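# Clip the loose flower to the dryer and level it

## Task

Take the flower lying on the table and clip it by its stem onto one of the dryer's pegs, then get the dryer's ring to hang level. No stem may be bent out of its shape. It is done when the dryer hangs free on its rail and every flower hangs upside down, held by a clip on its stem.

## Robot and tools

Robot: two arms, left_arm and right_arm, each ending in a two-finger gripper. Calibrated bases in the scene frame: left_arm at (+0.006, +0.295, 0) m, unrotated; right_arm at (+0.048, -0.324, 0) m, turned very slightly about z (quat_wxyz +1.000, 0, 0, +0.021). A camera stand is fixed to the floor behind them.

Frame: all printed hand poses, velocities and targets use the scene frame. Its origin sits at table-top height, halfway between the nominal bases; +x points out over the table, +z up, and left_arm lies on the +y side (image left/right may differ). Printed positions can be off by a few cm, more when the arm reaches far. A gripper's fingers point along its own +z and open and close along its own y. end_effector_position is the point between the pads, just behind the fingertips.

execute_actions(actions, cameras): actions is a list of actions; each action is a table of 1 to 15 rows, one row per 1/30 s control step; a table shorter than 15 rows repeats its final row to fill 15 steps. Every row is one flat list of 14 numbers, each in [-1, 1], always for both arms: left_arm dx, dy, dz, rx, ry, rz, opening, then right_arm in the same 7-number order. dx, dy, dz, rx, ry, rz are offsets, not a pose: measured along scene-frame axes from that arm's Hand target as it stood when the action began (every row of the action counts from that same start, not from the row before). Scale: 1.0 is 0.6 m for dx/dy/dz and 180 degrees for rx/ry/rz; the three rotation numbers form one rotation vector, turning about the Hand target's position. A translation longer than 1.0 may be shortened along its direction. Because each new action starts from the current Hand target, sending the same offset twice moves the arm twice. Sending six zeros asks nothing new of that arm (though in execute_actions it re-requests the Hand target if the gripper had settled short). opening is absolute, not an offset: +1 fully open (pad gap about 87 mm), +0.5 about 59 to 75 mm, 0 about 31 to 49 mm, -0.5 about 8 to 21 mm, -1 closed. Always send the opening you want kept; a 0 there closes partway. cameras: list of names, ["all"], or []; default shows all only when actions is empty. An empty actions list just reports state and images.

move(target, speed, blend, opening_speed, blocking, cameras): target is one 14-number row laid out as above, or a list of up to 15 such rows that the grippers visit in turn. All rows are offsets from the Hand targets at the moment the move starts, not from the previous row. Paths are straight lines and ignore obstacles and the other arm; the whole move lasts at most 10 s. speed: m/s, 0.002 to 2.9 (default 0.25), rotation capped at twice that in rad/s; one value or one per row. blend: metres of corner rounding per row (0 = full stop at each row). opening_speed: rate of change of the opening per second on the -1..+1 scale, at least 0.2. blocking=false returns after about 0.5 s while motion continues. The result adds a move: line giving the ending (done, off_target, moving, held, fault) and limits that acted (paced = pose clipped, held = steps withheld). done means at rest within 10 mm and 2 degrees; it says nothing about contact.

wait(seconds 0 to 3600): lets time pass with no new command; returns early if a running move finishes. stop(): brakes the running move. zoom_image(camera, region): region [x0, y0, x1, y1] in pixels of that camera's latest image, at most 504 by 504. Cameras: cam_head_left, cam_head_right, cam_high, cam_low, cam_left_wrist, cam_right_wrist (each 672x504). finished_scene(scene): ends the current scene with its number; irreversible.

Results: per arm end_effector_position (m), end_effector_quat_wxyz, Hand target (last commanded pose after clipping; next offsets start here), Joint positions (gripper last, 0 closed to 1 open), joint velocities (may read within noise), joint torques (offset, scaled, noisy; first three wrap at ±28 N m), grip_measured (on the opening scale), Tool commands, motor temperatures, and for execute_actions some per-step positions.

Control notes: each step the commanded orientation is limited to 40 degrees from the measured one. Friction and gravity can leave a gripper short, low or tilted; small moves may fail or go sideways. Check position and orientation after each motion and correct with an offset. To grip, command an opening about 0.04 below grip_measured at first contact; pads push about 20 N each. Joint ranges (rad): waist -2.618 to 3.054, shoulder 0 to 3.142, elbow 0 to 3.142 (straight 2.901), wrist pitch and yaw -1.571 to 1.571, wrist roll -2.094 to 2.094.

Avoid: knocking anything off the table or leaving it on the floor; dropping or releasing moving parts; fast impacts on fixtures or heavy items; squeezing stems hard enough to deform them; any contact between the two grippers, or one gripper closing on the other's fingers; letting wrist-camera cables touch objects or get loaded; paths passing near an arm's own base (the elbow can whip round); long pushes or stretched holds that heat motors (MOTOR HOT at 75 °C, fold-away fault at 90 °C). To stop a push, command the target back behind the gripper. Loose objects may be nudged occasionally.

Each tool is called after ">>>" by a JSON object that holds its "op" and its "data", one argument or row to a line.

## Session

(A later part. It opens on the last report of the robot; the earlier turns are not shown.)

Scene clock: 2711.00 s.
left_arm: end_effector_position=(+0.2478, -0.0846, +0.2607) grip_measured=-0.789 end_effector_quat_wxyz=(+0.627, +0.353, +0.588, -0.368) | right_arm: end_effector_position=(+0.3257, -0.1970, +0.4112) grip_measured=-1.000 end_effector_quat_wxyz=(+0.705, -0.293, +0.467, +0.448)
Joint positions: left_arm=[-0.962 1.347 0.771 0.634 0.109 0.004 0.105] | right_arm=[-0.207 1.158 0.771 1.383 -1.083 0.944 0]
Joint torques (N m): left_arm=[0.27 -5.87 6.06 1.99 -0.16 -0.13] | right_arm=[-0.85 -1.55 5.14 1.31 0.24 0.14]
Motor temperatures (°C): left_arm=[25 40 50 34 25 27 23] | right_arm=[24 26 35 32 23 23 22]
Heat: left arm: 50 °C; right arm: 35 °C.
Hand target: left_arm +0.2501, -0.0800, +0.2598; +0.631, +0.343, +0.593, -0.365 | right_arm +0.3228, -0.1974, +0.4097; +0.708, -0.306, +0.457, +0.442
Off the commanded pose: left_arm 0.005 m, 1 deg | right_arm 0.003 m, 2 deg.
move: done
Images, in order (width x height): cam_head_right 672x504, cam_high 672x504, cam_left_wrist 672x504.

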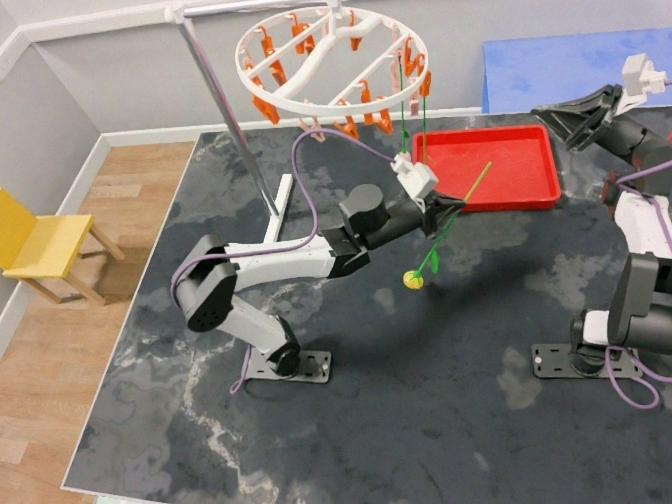

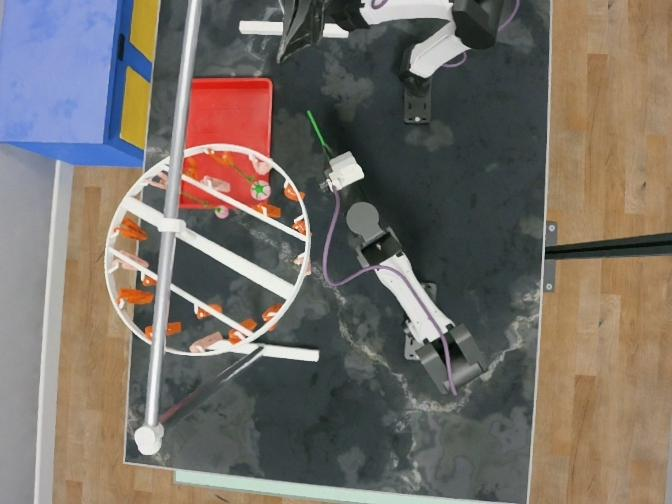

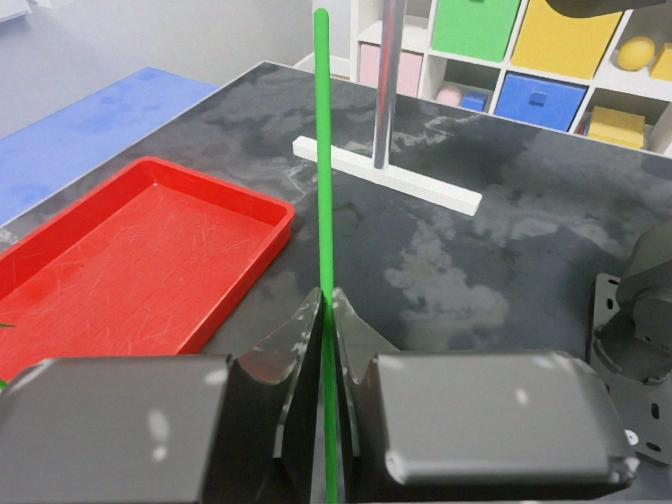

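>>> {"op": "move", "data": {
  "target": [
    [0.1333,0.1833,-0.025,-0.0185,-0.0213,0.2109,-1.0,0,0,0,0,0,0,-1],
    [0.2333,0.3833,-0.033,-0.0164,-0.0235,0.2776,-1.0,0,0,0,0,0,0,-1],
    [0.3,0.5667,-0.033,-0.0145,-0.0252,0.333,-1.0,0,0,0,0,0,0,-1]
  ],
  "speed": [0.2,0.2,0.2],
  "blend": [0.03,0.03,0],
  "cameras": ["cam_left_wrist","cam_high","cam_head_right","cam_right_wrist"]
}}

Scene clock: 2738.70 s.
left_arm: end_effector_position=(+0.4244, +0.2614, +0.2327) grip_measured=-0.789 end_effector_quat_wxyz=(+0.752, +0.002, +0.659, +0.006) | right_arm: end_effector_position=(+0.3257, -0.1970, +0.4112) grip_measured=-1.000 end_effector_quat_wxyz=(+0.705, -0.293, +0.467, +0.448)
Joint positions: left_arm=[-0.146 1.304 0.535 0.902 -0.15 0.032 0.105] | right_arm=[-0.207 1.158 0.771 1.383 -1.083 0.944 0]
Joint torques (N m): left_arm=[0.36 -2.78 9.2 1.96 0.15 -0.14] | right_arm=[-0.85 -1.55 5.14 1.31 0.24 0.14]
Heat: left arm: 51 °C; right arm: 35 °C.
Hand target: left_arm +0.4301, +0.2600, +0.2401; +0.758, +0.001, +0.652, -0.001 | right_arm +0.3228, -0.1974, +0.4097; +0.708, -0.306, +0.457, +0.442
Off the commanded pose: left_arm 0.009 m, 1 deg | right_arm 0.003 m, 2 deg.
move: done
Images, in order (width x height): cam_head_right 672x504, cam_high 672x504, cam_left_wrist 672x504, cam_right_wrist 672x504.

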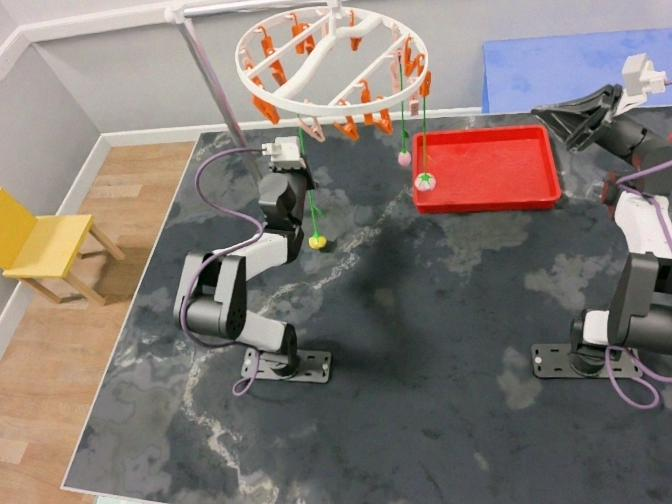

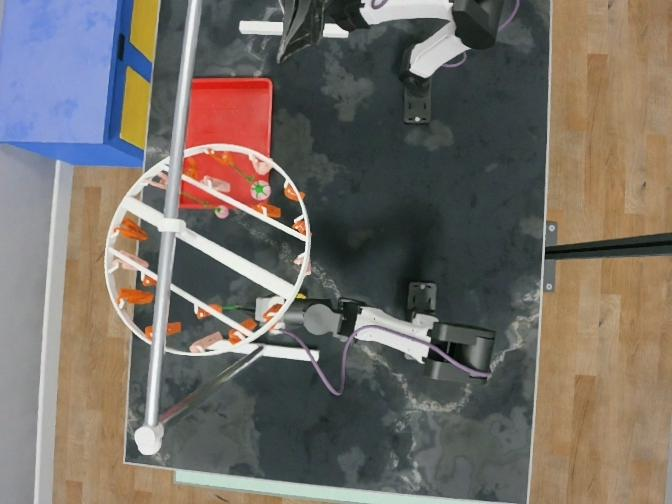

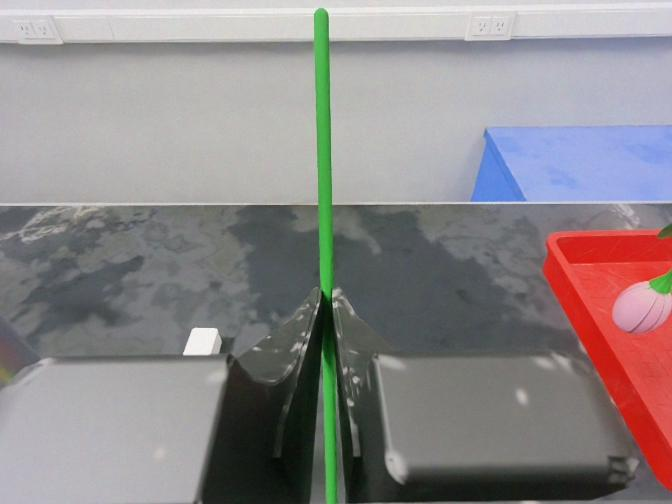

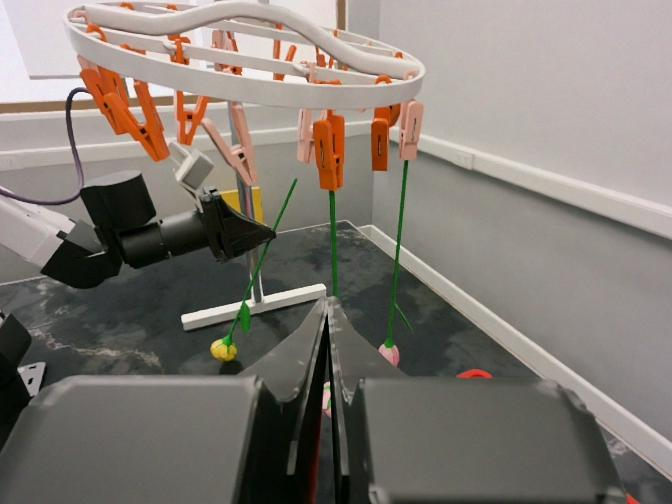

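>>> {"op": "move", "data": {
  "target": [
    [0.0333,0.05,0,0,0,0,-1.0,0.062,0.2123,-0.0912,0,0,0,-1],
    [0.0333,0.05,0,0,0,0,-1.0,0.0203,0.3957,-0.0862,0,0,-0.0878,-1],
    [0.0333,0.05,0,0,0,0,-1.0,-0.033,0.4707,-0.0828,0,0,-0.1156,-1],
    [0.0333,0.05,0,0,0,0,-1.0,-0.0997,0.5873,-0.0828,0,0,-0.1433,-1]
  ],
  "speed": 0.18,
  "blend": [0.03,0.02,0.02,0],
  "cameras": ["cam_left_wrist","cam_high","cam_head_right","cam_right_wrist"]
}}

Scene clock: 2804.50 s.
left_arm: end_effector_position=(+0.4442, +0.2900, +0.2333) grip_measured=-0.789 end_effector_quat_wxyz=(+0.753, +0.002, +0.659, +0.005) | right_arm: end_effector_position=(+0.2633, +0.1536, +0.3453) grip_measured=-1.000 end_effector_quat_wxyz=(+0.781, -0.215, +0.522, +0.265)
Joint positions: left_arm=[-0.024 1.381 0.593 0.921 -0.028 0.012 0.105] | right_arm=[1.315 1.749 1.165 1.035 0.591 -0.326 0]
Joint torques (N m): left_arm=[0.32 -3.36 9.2 1.94 0.17 -0.12] | right_arm=[0.14 -6.27 9.47 1.96 -0.13 0.01]
Motor temperatures (°C): left_arm=[25 33 55 38 25 27 24] | right_arm=[24 26 35 32 23 23 22]
Heat: left arm: 55 °C; right arm: 35 °C.
Hand target: left_arm +0.4501, +0.2900, +0.2400; +0.758, +0.001, +0.653, -0.001 | right_arm +0.2629, +0.1550, +0.3602; +0.789, -0.196, +0.514, +0.273
Off the commanded pose: left_arm 0.009 m, 1 deg | right_arm 0.015 m, 3 deg.
move: off_target (right_arm)
Images, in order (width x height): cam_head_right 672x504, cam_high 672x504, cam_left_wrist 672x504, cam_right_wrist 672x504.

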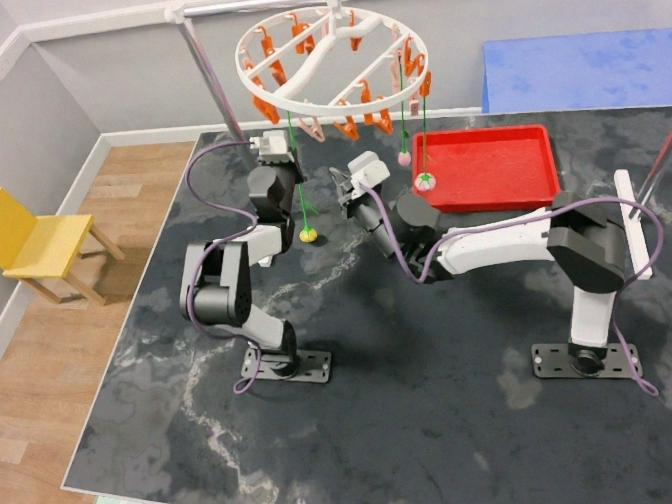

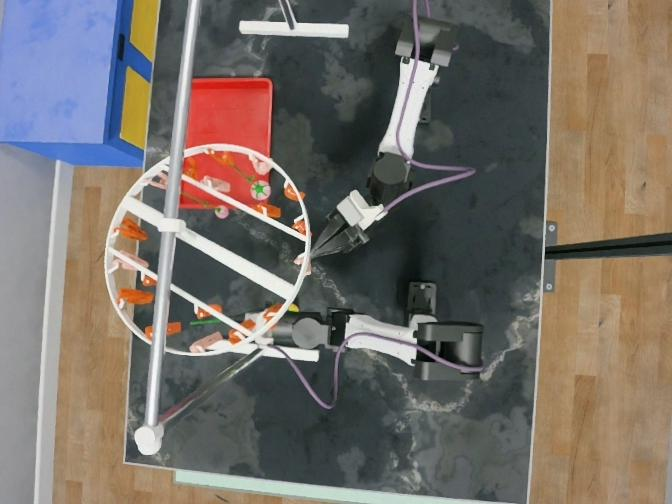

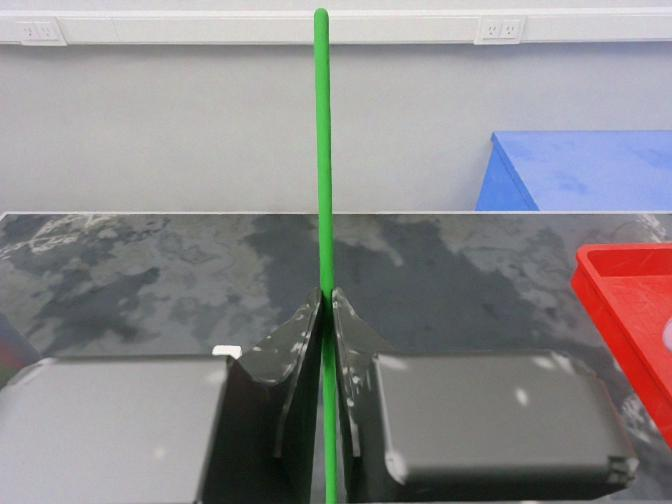

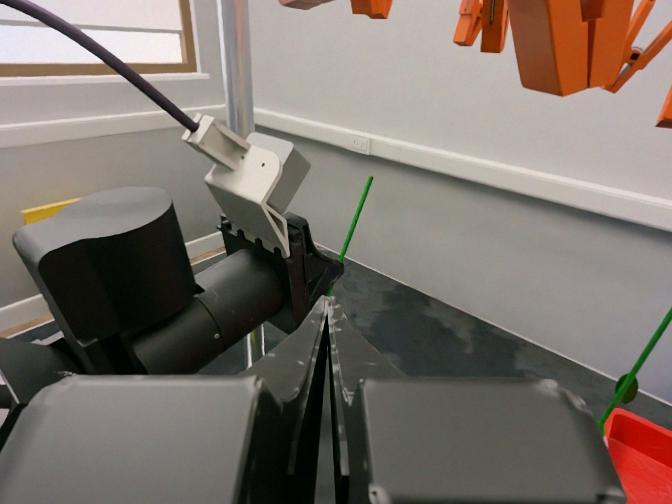

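>>> {"op": "move", "data": {
  "target": [0,0,0,0,0,0,-1.0,0.0593,0.065,-0.005,0,0,-0.0667,-1],
  "speed": 0.12,
  "cameras": ["cam_high","cam_right_wrist"]
}}

>>> {"op": "zoom_image", "data": {
  "camera": "cam_high",
  "region": [200, 180, 360, 340]
}}

Scene clock: 2829.93 s.
left_arm: end_effector_position=(+0.4442, +0.2900, +0.2333) grip_measured=-0.789 end_effector_quat_wxyz=(+0.753, +0.002, +0.659, +0.005) | right_arm: end_effector_position=(+0.2993, +0.1936, +0.3455) grip_measured=-1.000 end_effector_quat_wxyz=(+0.808, -0.161, +0.537, +0.181)
Joint positions: left_arm=[-0.024 1.381 0.593 0.921 -0.028 0.012 0.105] | right_arm=[1.315 2.031 1.513 1.061 0.769 -0.466 0]
Joint torques (N m): left_arm=[0.1 -3.25 9.25 1.91 0.14 -0.1] | right_arm=[0.09 -8.06 9.32 1.79 -0.21 -0.03]
Heat: left arm: 53 °C; right arm: 36 °C.
Hand target: left_arm +0.4501, +0.2900, +0.2400; +0.758, +0.001, +0.653, -0.001 | right_arm +0.2985, +0.1941, +0.3570; +0.814, -0.141, +0.531, +0.189
Off the commanded pose: left_arm 0.009 m, 1 deg | right_arm 0.012 m, 3 deg.
move: off_target (right_arm)

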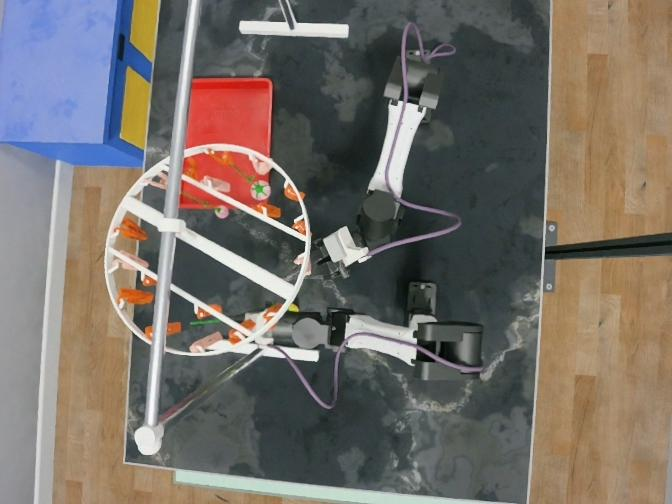

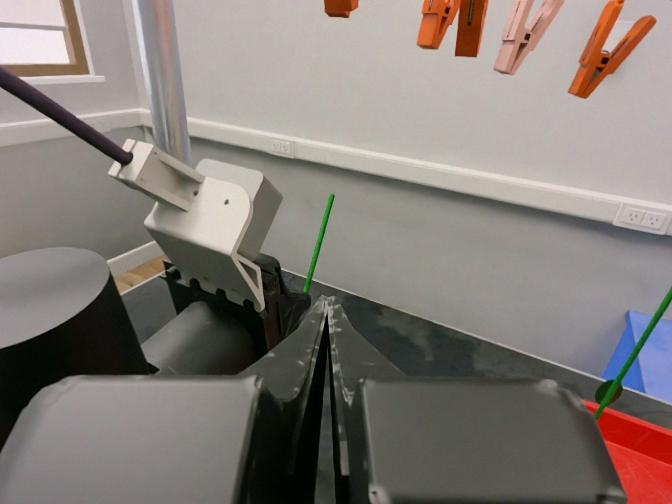

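Scaled by 3.150 from the camera's image (finer frame: 960x720).

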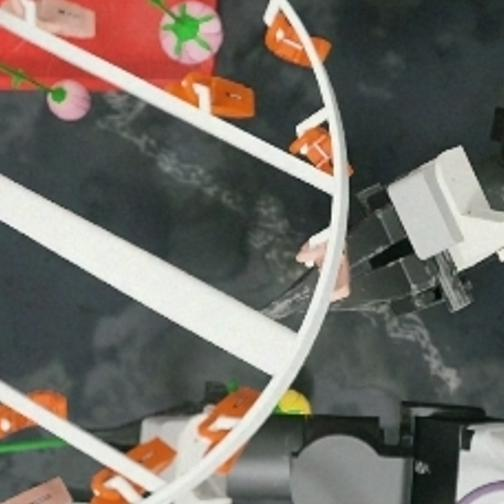

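>>> {"op": "move", "data": {
  "target": [0,0,0,0,0,0,-1.0,0.0,0.022,0.183,0,0,0,-1],
  "speed": 0.1,
  "cameras": ["cam_high","cam_right_wrist"]
}}

>>> {"op": "zoom_image", "data": {
  "camera": "cam_high",
  "region": [200, 180, 360, 340]
}}

Scene clock: 2842.67 s.
left_arm: end_effector_position=(+0.4442, +0.2900, +0.2333) grip_measured=-0.789 end_effector_quat_wxyz=(+0.753, +0.002, +0.659, +0.005) | right_arm: end_effector_position=(+0.2962, +0.2101, +0.4591) grip_measured=-1.000 end_effector_quat_wxyz=(+0.812, -0.156, +0.530, +0.188)
Joint positions: left_arm=[-0.024 1.381 0.593 0.921 -0.028 0.012 0.105] | right_arm=[1.327 2.077 2.014 0.636 0.77 -0.481 0]
Joint torques (N m): left_arm=[0.44 -3.38 9.11 1.89 0.12 -0.18] | right_arm=[-0.51 -8.59 9.47 1.39 -0.17 0.09]
Heat: left arm: 53 °C; right arm: 37 °C.
Hand target: left_arm +0.4501, +0.2900, +0.2400; +0.758, +0.001, +0.653, -0.001 | right_arm +0.2987, +0.2071, +0.4670; +0.814, -0.141, +0.531, +0.189
Off the commanded pose: left_arm 0.009 m, 1 deg | right_arm 0.009 m, 2 deg.
move: done

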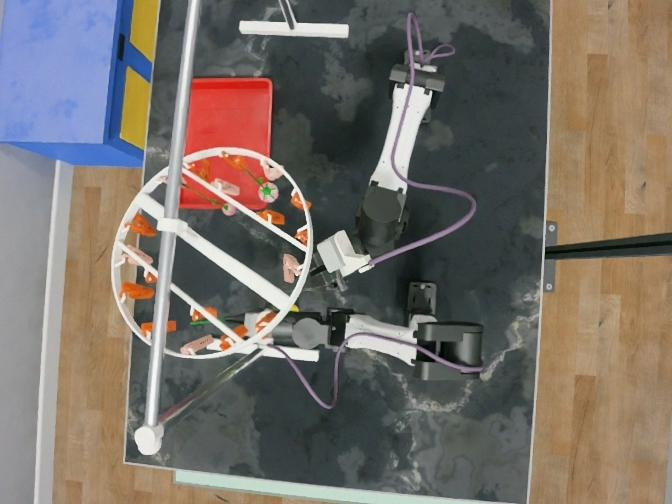

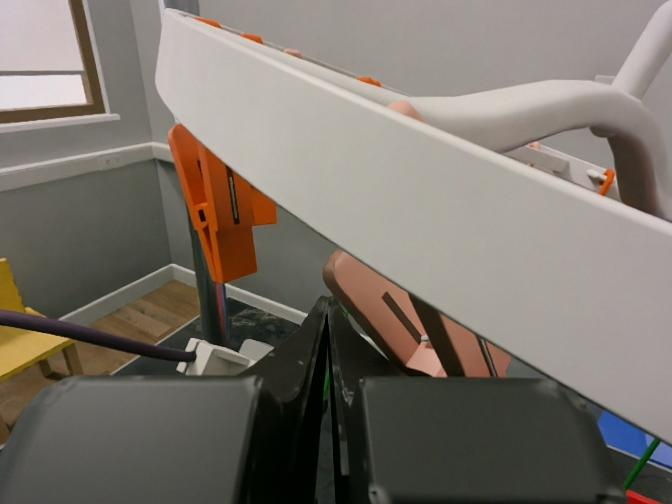

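Scaled by 3.150 from the camera's image (finer frame: 960x720).

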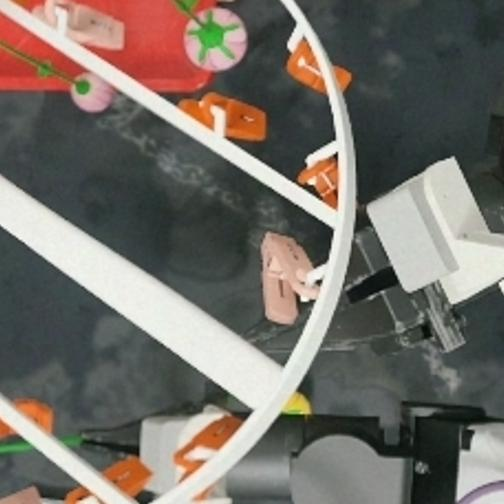

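>>> {"op": "move", "data": {
  "target": [
    [0,0,0,0,0,0,-1.0,-0.0227,-0.071,0,0,0,0.0278,-1],
    [0,0,0,0,0,0,-1.0,-0.024,-0.1503,0,0,0,0.0611,-1]
  ],
  "speed": 0.05,
  "blend": [0.01,0],
  "cameras": ["cam_high","cam_right_wrist"]
}}

Scene clock: 2870.57 s.
left_arm: end_effector_position=(+0.4442, +0.2900, +0.2333) grip_measured=-0.789 end_effector_quat_wxyz=(+0.753, +0.002, +0.659, +0.005) | right_arm: end_effector_position=(+0.2861, +0.1241, +0.4591) grip_measured=-1.000 end_effector_quat_wxyz=(+0.791, -0.194, +0.520, +0.256)
Joint positions: left_arm=[-0.024 1.381 0.593 0.921 -0.028 0.012 0.105] | right_arm=[1.25 1.629 1.467 0.633 0.568 -0.312 0]
Joint torques (N m): left_arm=[0.64 -3.28 9.09 1.97 0.15 -0.13] | right_arm=[-0.87 -8.61 5.56 1.59 -0.43 0.19]
Motor temperatures (°C): left_arm=[25 32 53 38 25 27 24] | right_arm=[24 32 40 32 23 23 22]
Heat: left arm: 53 °C; right arm: 40 °C.
Hand target: left_arm +0.4501, +0.2900, +0.2400; +0.758, +0.001, +0.653, -0.001 | right_arm +0.2843, +0.1170, +0.4669; +0.792, -0.191, +0.515, +0.266
Off the commanded pose: left_arm 0.009 m, 1 deg | right_arm 0.011 m, 1 deg.
move: off_target (right_arm)

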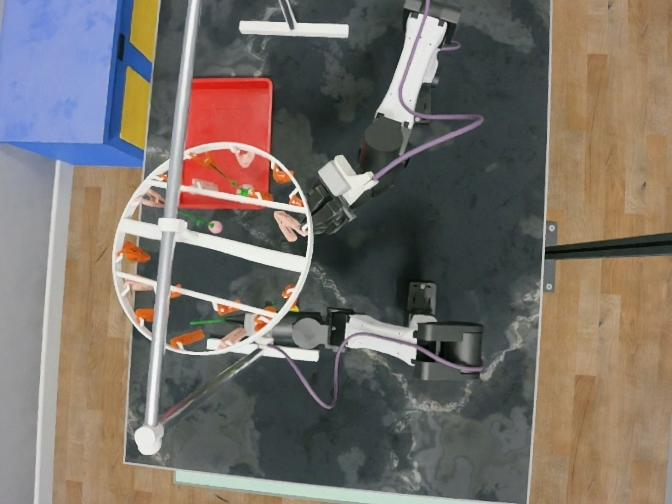

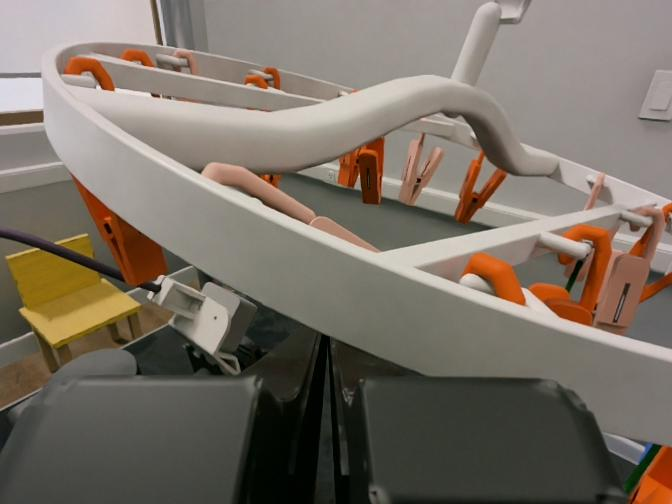

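>>> {"op": "zoom_image", "data": {
  "camera": "cam_high",
  "region": [90, 120, 350, 380]
}}

Scaled by 1.938 from the camera's image (finer frame: 960x720).

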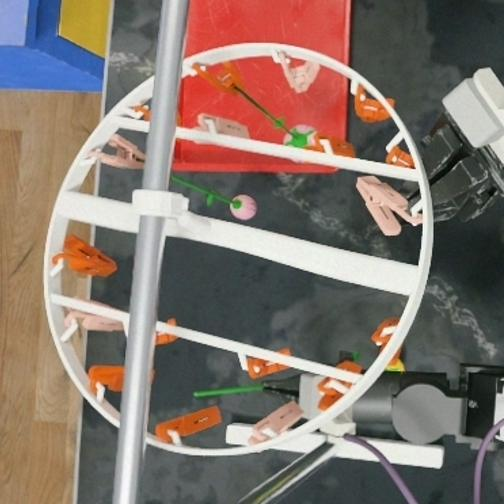

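>>> {"op": "move", "data": {
  "target": [
    [0,0,0,0,0,0,-1.0,0.017,-0.075,0,0,0,0.0389,-1],
    [0,0,0,0,0,0,-1.0,0.0628,-0.1383,0,0,0,0.0889,-1],
    [0,0,0,0,0,0,-1.0,0.1212,-0.185,0,0,0,0.1333,-1],
    [0,0,0,0,0,0,-1.0,0.1642,-0.2133,0,0,0,0.1722,-1]
  ],
  "speed": 0.05,
  "blend": [0.01,0.01,0.01,0],
  "cameras": ["cam_high","cam_right_wrist"]
}}

>>> {"op": "zoom_image", "data": {
  "camera": "cam_high",
  "region": [90, 120, 350, 380]
}}

Scene clock: 2898.17 s.
left_arm: end_effector_position=(+0.4442, +0.2900, +0.2333) grip_measured=-0.789 end_effector_quat_wxyz=(+0.753, +0.002, +0.659, +0.005) | right_arm: end_effector_position=(+0.3848, -0.0101, +0.4498) grip_measured=-1.000 end_effector_quat_wxyz=(+0.681, -0.317, +0.468, +0.466)
Joint positions: left_arm=[-0.024 1.381 0.593 0.921 -0.028 0.012 0.105] | right_arm=[0.457 1.461 1.284 0.644 -0.641 0.299 0]
Joint torques (N m): left_arm=[0.42 -3.41 9.14 1.93 0.15 -0.13] | right_arm=[-0.75 -4.4 9.66 1.98 -0.09 0.14]
Heat: left arm: 53 °C; right arm: 37 °C.
Hand target: left_arm +0.4501, +0.2900, +0.2400; +0.758, +0.001, +0.653, -0.001 | right_arm +0.3828, -0.0110, +0.4669; +0.692, -0.322, +0.445, +0.468
Off the commanded pose: left_arm 0.009 m, 1 deg | right_arm 0.017 m, 3 deg.
move: off_target (right_arm)

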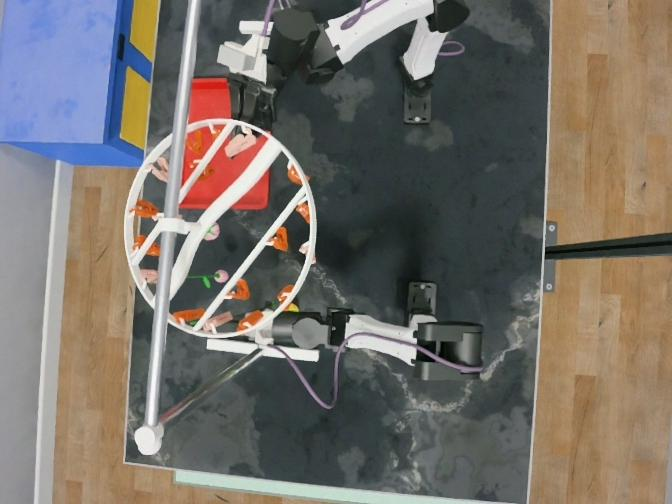

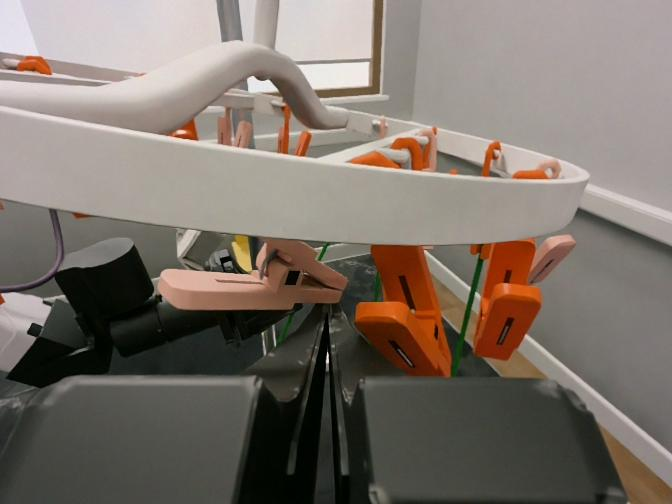

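Scaled by 1.938 from the camera's image (finer frame: 960x720).

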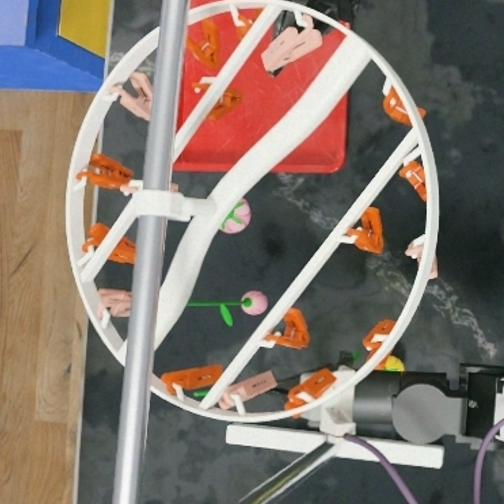

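>>> {"op": "move", "data": {
  "target": [
    [0,0,0,0,0,0,-1.0,0,0,-0.175,0,0,0,-1],
    [0,0,0,0,0,0,-1.0,-0.063,0.0683,-0.178,0,0,-0.0556,-1],
    [0,0,0,0,0,0,-1.0,-0.2047,0.1183,-0.178,0,0,-0.1389,-1],
    [0,0,0,0,0,0,-1.0,-0.279,0.0257,-0.078,0,0,-0.1556,-1]
  ],
  "speed": [0.08,0.15,0.2,0.2],
  "blend": [0.005,0.02,0.02,0],
  "cameras": ["cam_high","cam_right_wrist","cam_head_right"]
}}

>>> {"op": "zoom_image", "data": {
  "camera": "cam_high",
  "region": [90, 110, 350, 370]
}}

Scene clock: 2964.27 s.
left_arm: end_effector_position=(+0.4442, +0.2900, +0.2333) grip_measured=-0.789 end_effector_quat_wxyz=(+0.753, +0.002, +0.659, +0.005) | right_arm: end_effector_position=(+0.2163, +0.0091, +0.4029) grip_measured=-1.000 end_effector_quat_wxyz=(+0.779, -0.220, +0.516, +0.281)
Joint positions: left_arm=[-0.024 1.381 0.593 0.921 -0.028 0.012 0.105] | right_arm=[1.363 1.092 0.832 0.728 0.603 -0.336 0]
Joint torques (N m): left_arm=[0.16 -3.23 9.18 1.98 0.14 -0.08] | right_arm=[0.23 -3.21 9.84 1.54 -0.14 0.02]
Heat: left arm: 54 °C; right arm: 40 °C.
Hand target: left_arm +0.4501, +0.2900, +0.2400; +0.758, +0.001, +0.653, -0.001 | right_arm +0.2153, +0.0044, +0.4203; +0.785, -0.205, +0.510, +0.287
Off the commanded pose: left_arm 0.009 m, 1 deg | right_arm 0.018 m, 2 deg.
move: off_target (right_arm)
Images, in order (width x height): cam_head_right 672x504, cam_high 672x504, cam_right_wrist 672x504.

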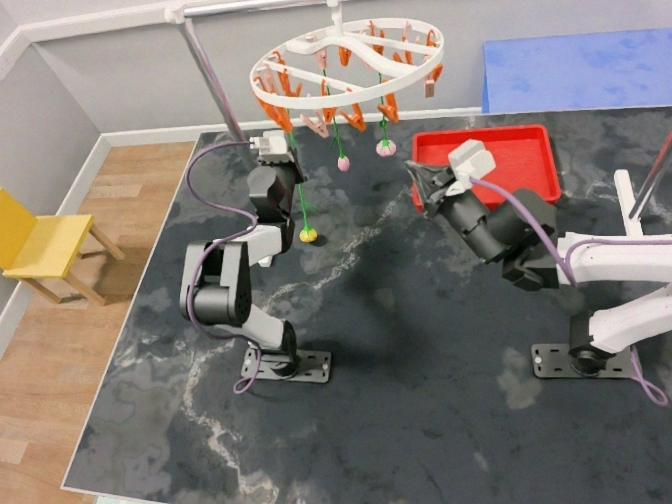

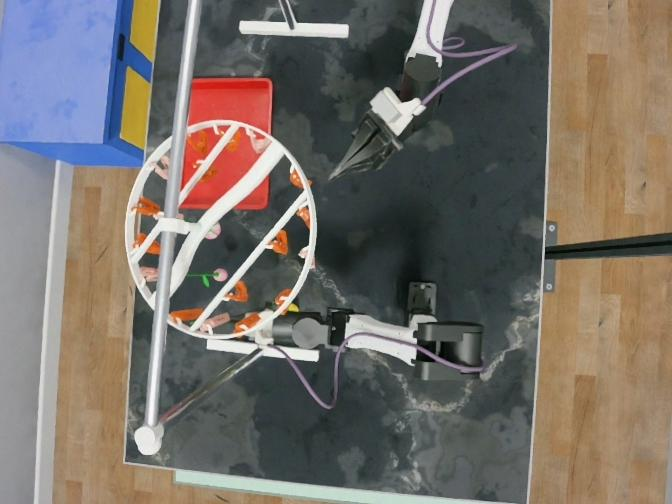

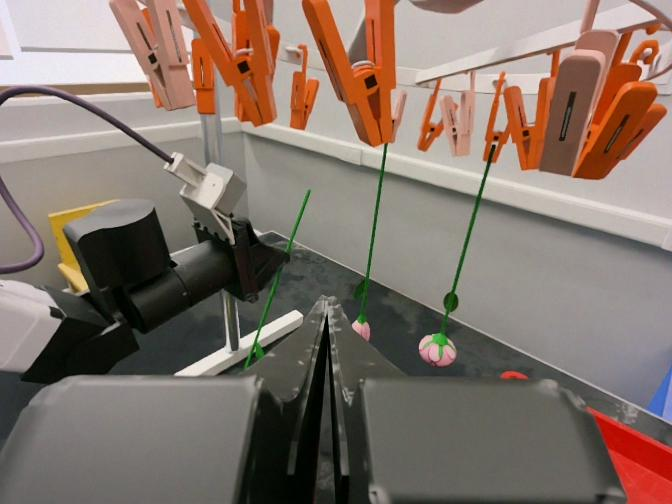

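Scaled by 1.938 from the camera's image (finer frame: 960x720).

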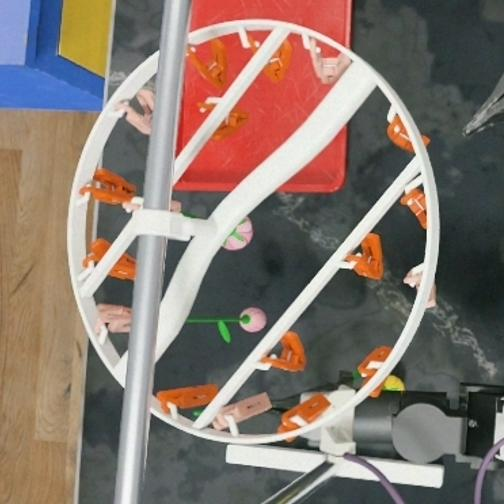

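>>> {"op": "zoom_image", "data": {
  "camera": "cam_right_wrist",
  "region": [90, 0, 480, 200]
}}

Scaled by 1.292 from the camera's image (finer frame: 960x720).

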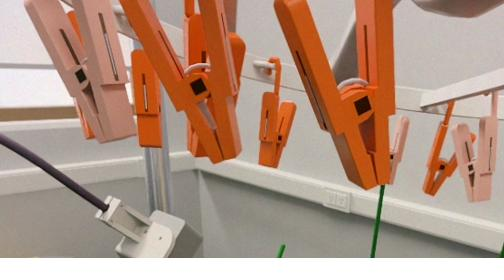

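>>> {"op": "move", "data": {
  "target": [0,0,0,0,0,0,-1.0,-0.0248,0.0635,0.1112,0,0,0,0.15],
  "speed": 0.15,
  "cameras": ["cam_high","cam_right_wrist"]
}}

Scene clock: 3005.20 s.
left_arm: end_effector_position=(+0.4442, +0.2900, +0.2333) grip_measured=-0.789 end_effector_quat_wxyz=(+0.753, +0.002, +0.659, +0.005) | right_arm: end_effector_position=(+0.2007, +0.0439, +0.4770) grip_measured=+0.150 end_effector_quat_wxyz=(+0.783, -0.214, +0.511, +0.285)
Joint positions: left_arm=[-0.024 1.381 0.593 0.921 -0.028 0.012 0.105] | right_arm=[1.447 1.253 1.198 0.574 0.674 -0.39 0.575]
Joint torques (N m): left_arm=[0.43 -3.43 9.05 1.92 0.12 -0.11] | right_arm=[0.14 -2.85 9.42 1.5 -0.17 0.01]
Heat: left arm: 54 °C; right arm: 43 °C.
Hand target: left_arm +0.4501, +0.2900, +0.2400; +0.758, +0.001, +0.653, -0.001 | right_arm +0.2004, +0.0425, +0.4870; +0.785, -0.205, +0.510, +0.287
Off the commanded pose: left_arm 0.009 m, 1 deg | right_arm 0.010 m, 1 deg.
move: done

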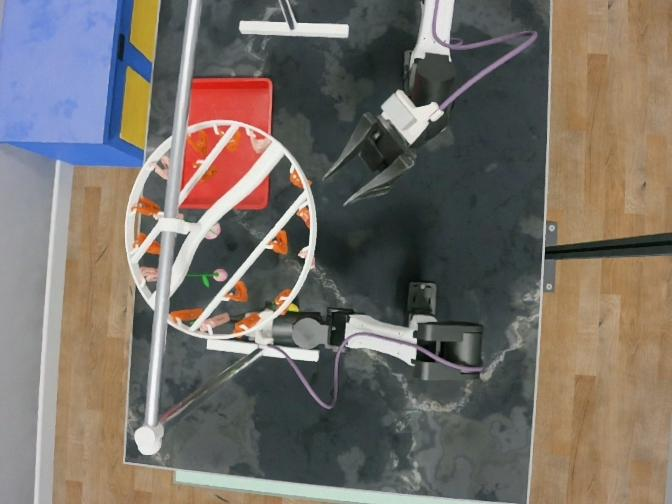

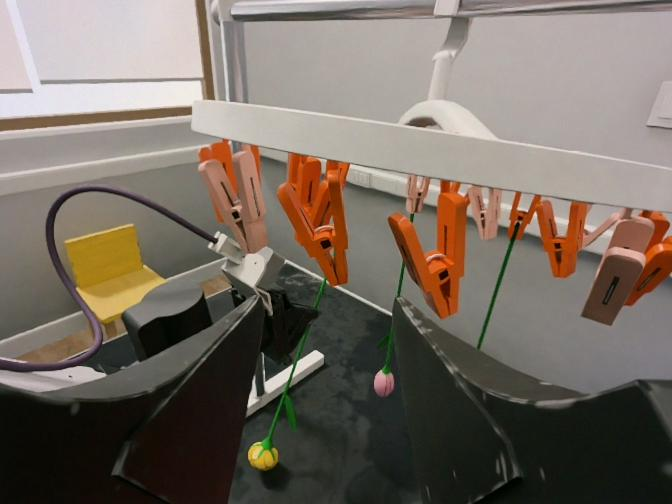

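>>> {"op": "move", "data": {
  "target": [0,0,0,0,0,0,-1.0,-0.0257,0.0313,0.005,0,0,-0.0667,0.08],
  "speed": 0.15,
  "cameras": ["cam_right_wrist"]
}}

Scene clock: 3050.03 s.
left_arm: end_effector_position=(+0.4442, +0.2900, +0.2334) grip_measured=-0.789 end_effector_quat_wxyz=(+0.753, +0.002, +0.658, +0.005) | right_arm: end_effector_position=(+0.1856, +0.0645, +0.4782) grip_measured=+0.080 end_effector_quat_wxyz=(+0.808, -0.171, +0.529, +0.194)
Joint positions: left_arm=[-0.024 1.381 0.593 0.921 -0.028 0.012 0.105] | right_arm=[1.583 1.466 1.325 0.858 0.951 -0.694 0.54]
Joint torques (N m): left_arm=[0.5 -3.23 9.05 1.95 0.14 -0.12] | right_arm=[0.14 -4.12 9.11 1.41 -0.32 -0.01]
Heat: left arm: 54 °C; right arm: 41 °C.
Hand target: left_arm +0.4501, +0.2900, +0.2401; +0.758, +0.001, +0.653, -0.001 | right_arm +0.1851, +0.0614, +0.4898; +0.810, -0.150, +0.529, +0.203
Off the commanded pose: left_arm 0.009 m, 1 deg | right_arm 0.012 m, 3 deg.
move: off_target (right_arm)

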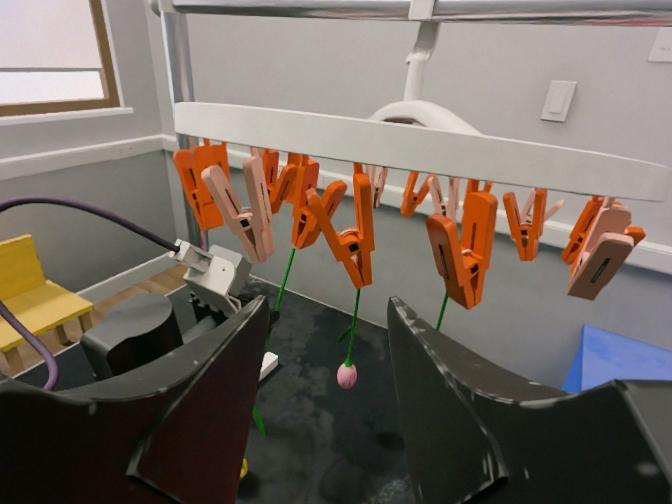

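>>> {"op": "move", "data": {
  "target": [0,0,0,0,0,0,-1.0,0.0887,0.0465,0.0387,0,0,0,0.08],
  "speed": 0.06,
  "cameras": ["cam_right_wrist","cam_high"]
}}

>>> {"op": "zoom_image", "data": {
  "camera": "cam_right_wrist",
  "region": [180, 60, 560, 400]
}}

Scene clock: 3060.73 s.
left_arm: end_effector_position=(+0.4442, +0.2900, +0.2334) grip_measured=-0.789 end_effector_quat_wxyz=(+0.753, +0.002, +0.658, +0.005) | right_arm: end_effector_position=(+0.2377, +0.0877, +0.5034) grip_measured=+0.080 end_effector_quat_wxyz=(+0.808, -0.156, +0.534, +0.192)
Joint positions: left_arm=[-0.024 1.381 0.593 0.921 -0.028 0.012 0.105] | right_arm=[1.426 1.573 1.552 0.638 0.851 -0.54 0.54]
Joint torques (N m): left_arm=[0.25 -3.34 9.17 1.91 0.13 -0.16] | right_arm=[-0.75 -4.92 9.14 1.28 -0.58 0.18]
Heat: left arm: 54 °C; right arm: 42 °C.
Hand target: left_arm +0.4501, +0.2900, +0.2401; +0.758, +0.001, +0.653, -0.001 | right_arm +0.2383, +0.0892, +0.5131; +0.810, -0.150, +0.529, +0.203
Off the commanded pose: left_arm 0.009 m, 1 deg | right_arm 0.010 m, 2 deg.
move: done
Images, in order (width x height): cam_high 672x504, cam_right_wrist 672x504.

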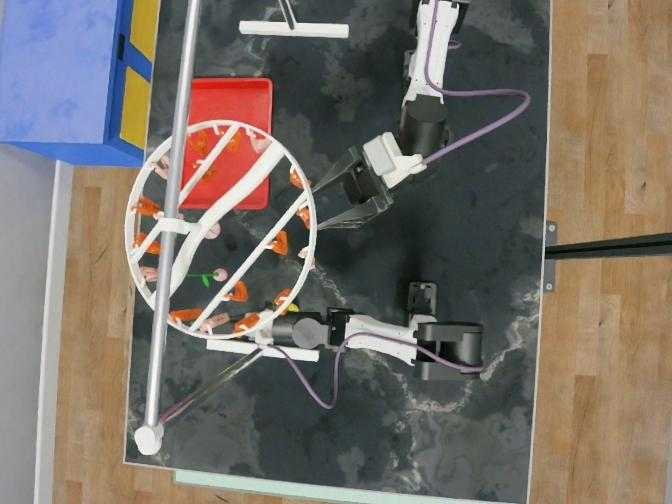

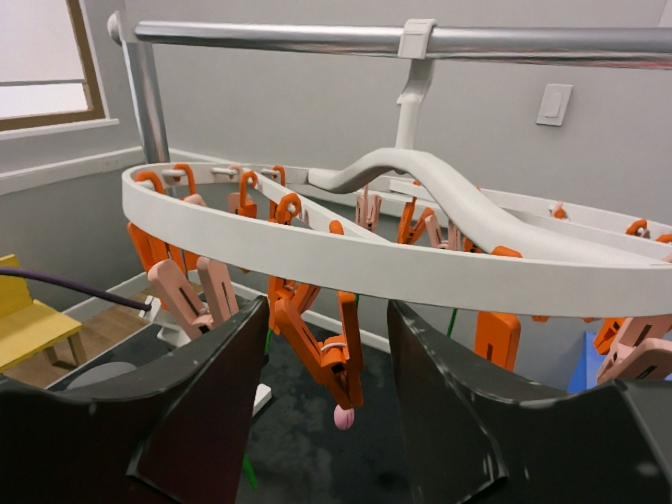

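Scaled by 1.326 from the camera's image (finer frame: 960x720).

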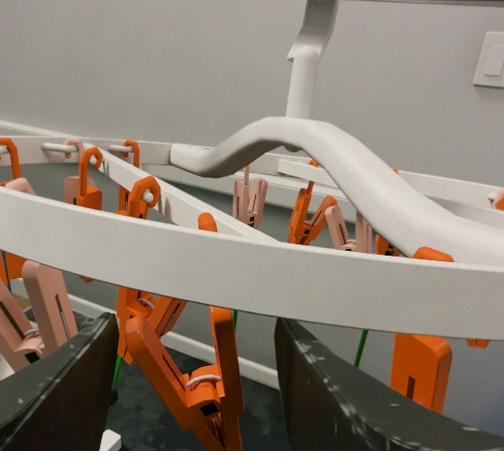

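>>> {"op": "move", "data": {
  "target": [0,0,0,0,0,0,-1.0,-0.0033,0.0057,-0.008,0,0,0,0.08],
  "speed": 0.04
}}

>>> {"op": "move", "data": {
  "target": [0,0,0,0,0,0,-1.0,0,0,0,0,0,0,-0.7],
  "opening_speed": 0.5,
  "cameras": ["cam_right_wrist","cam_high","cam_left_wrist"]
}}

>>> {"op": "zoom_image", "data": {
  "camera": "cam_right_wrist",
  "region": [180, 160, 500, 460]
}}

Scene clock: 3071.73 s.
left_arm: end_effector_position=(+0.4442, +0.2900, +0.2334) grip_measured=-0.789 end_effector_quat_wxyz=(+0.753, +0.002, +0.658, +0.005) | right_arm: end_effector_position=(+0.2380, +0.0916, +0.4993) grip_measured=+0.080 end_effector_quat_wxyz=(+0.807, -0.160, +0.535, +0.190)
Joint positions: left_arm=[-0.024 1.381 0.593 0.921 -0.028 0.012 0.105] | right_arm=[1.426 1.583 1.552 0.638 0.851 -0.54 0.54]
Joint torques (N m): left_arm=[0.28 -3.36 9.01 1.91 0.1 -0.07] | right_arm=[-0.12 -5.07 8.14 1.55 -0.51 0.11]
Heat: left arm: 54 °C; right arm: 42 °C.
Hand target: left_arm +0.4501, +0.2900, +0.2401; +0.758, +0.001, +0.653, -0.001 | right_arm +0.2363, +0.0926, +0.5083; +0.810, -0.150, +0.529, +0.203
Off the commanded pose: left_arm 0.009 m, 1 deg | right_arm 0.009 m, 2 deg.
move: done

Scene clock: 3073.50 s.
left_arm: end_effector_position=(+0.4442, +0.2900, +0.2334) grip_measured=-0.789 end_effector_quat_wxyz=(+0.753, +0.002, +0.658, +0.005) | right_arm: end_effector_position=(+0.2380, +0.0916, +0.4994) grip_measured=-0.337 end_effector_quat_wxyz=(+0.807, -0.160, +0.535, +0.190)
Joint positions: left_arm=[-0.024 1.381 0.593 0.921 -0.028 0.012 0.105] | right_arm=[1.426 1.583 1.552 0.638 0.851 -0.54 0.331]
Joint torques (N m): left_arm=[0.38 -3.43 9.2 1.91 0.11 -0.17] | right_arm=[-0.12 -5.11 8.14 1.54 -0.51 0.11]
Heat: left arm: 54 °C; right arm: 41 °C.
Hand target: left_arm +0.4501, +0.2900, +0.2401; +0.758, +0.001, +0.653, -0.001 | right_arm +0.2363, +0.0926, +0.5083; +0.810, -0.150, +0.529, +0.203
Off the commanded pose: left_arm 0.009 m, 1 deg | right_arm 0.009 m, 2 deg.
move: done
Images, in order (width x height): cam_high 672x504, cam_left_wrist 672x504, cam_right_wrist 672x504.

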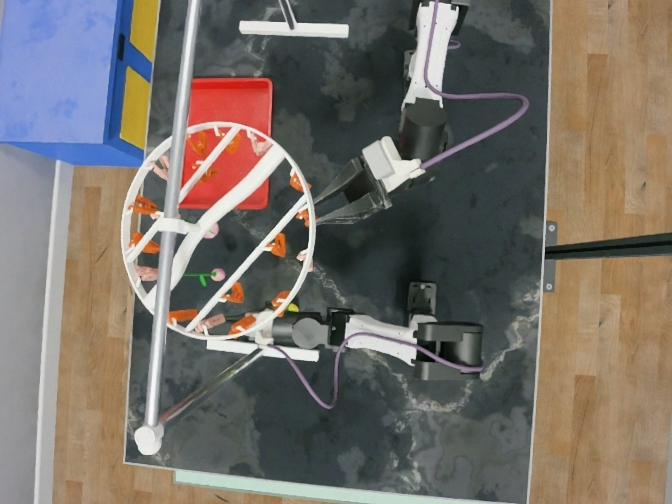

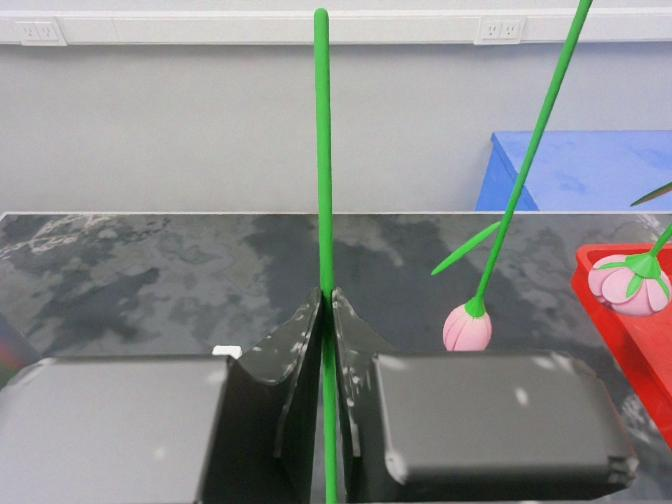

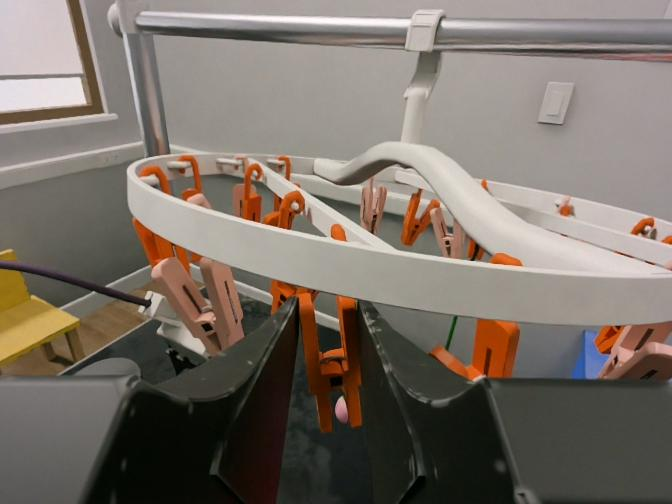

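Scaled by 1.575 from the camera's image (finer frame: 960x720).

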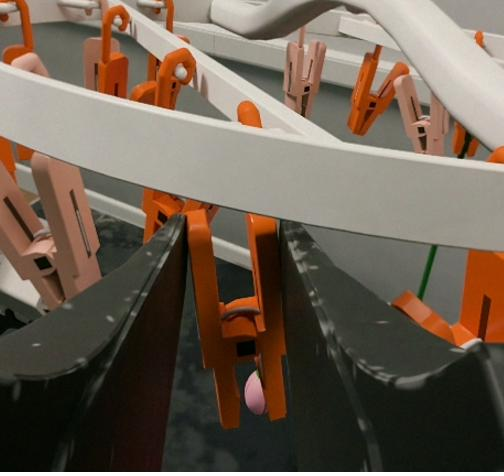

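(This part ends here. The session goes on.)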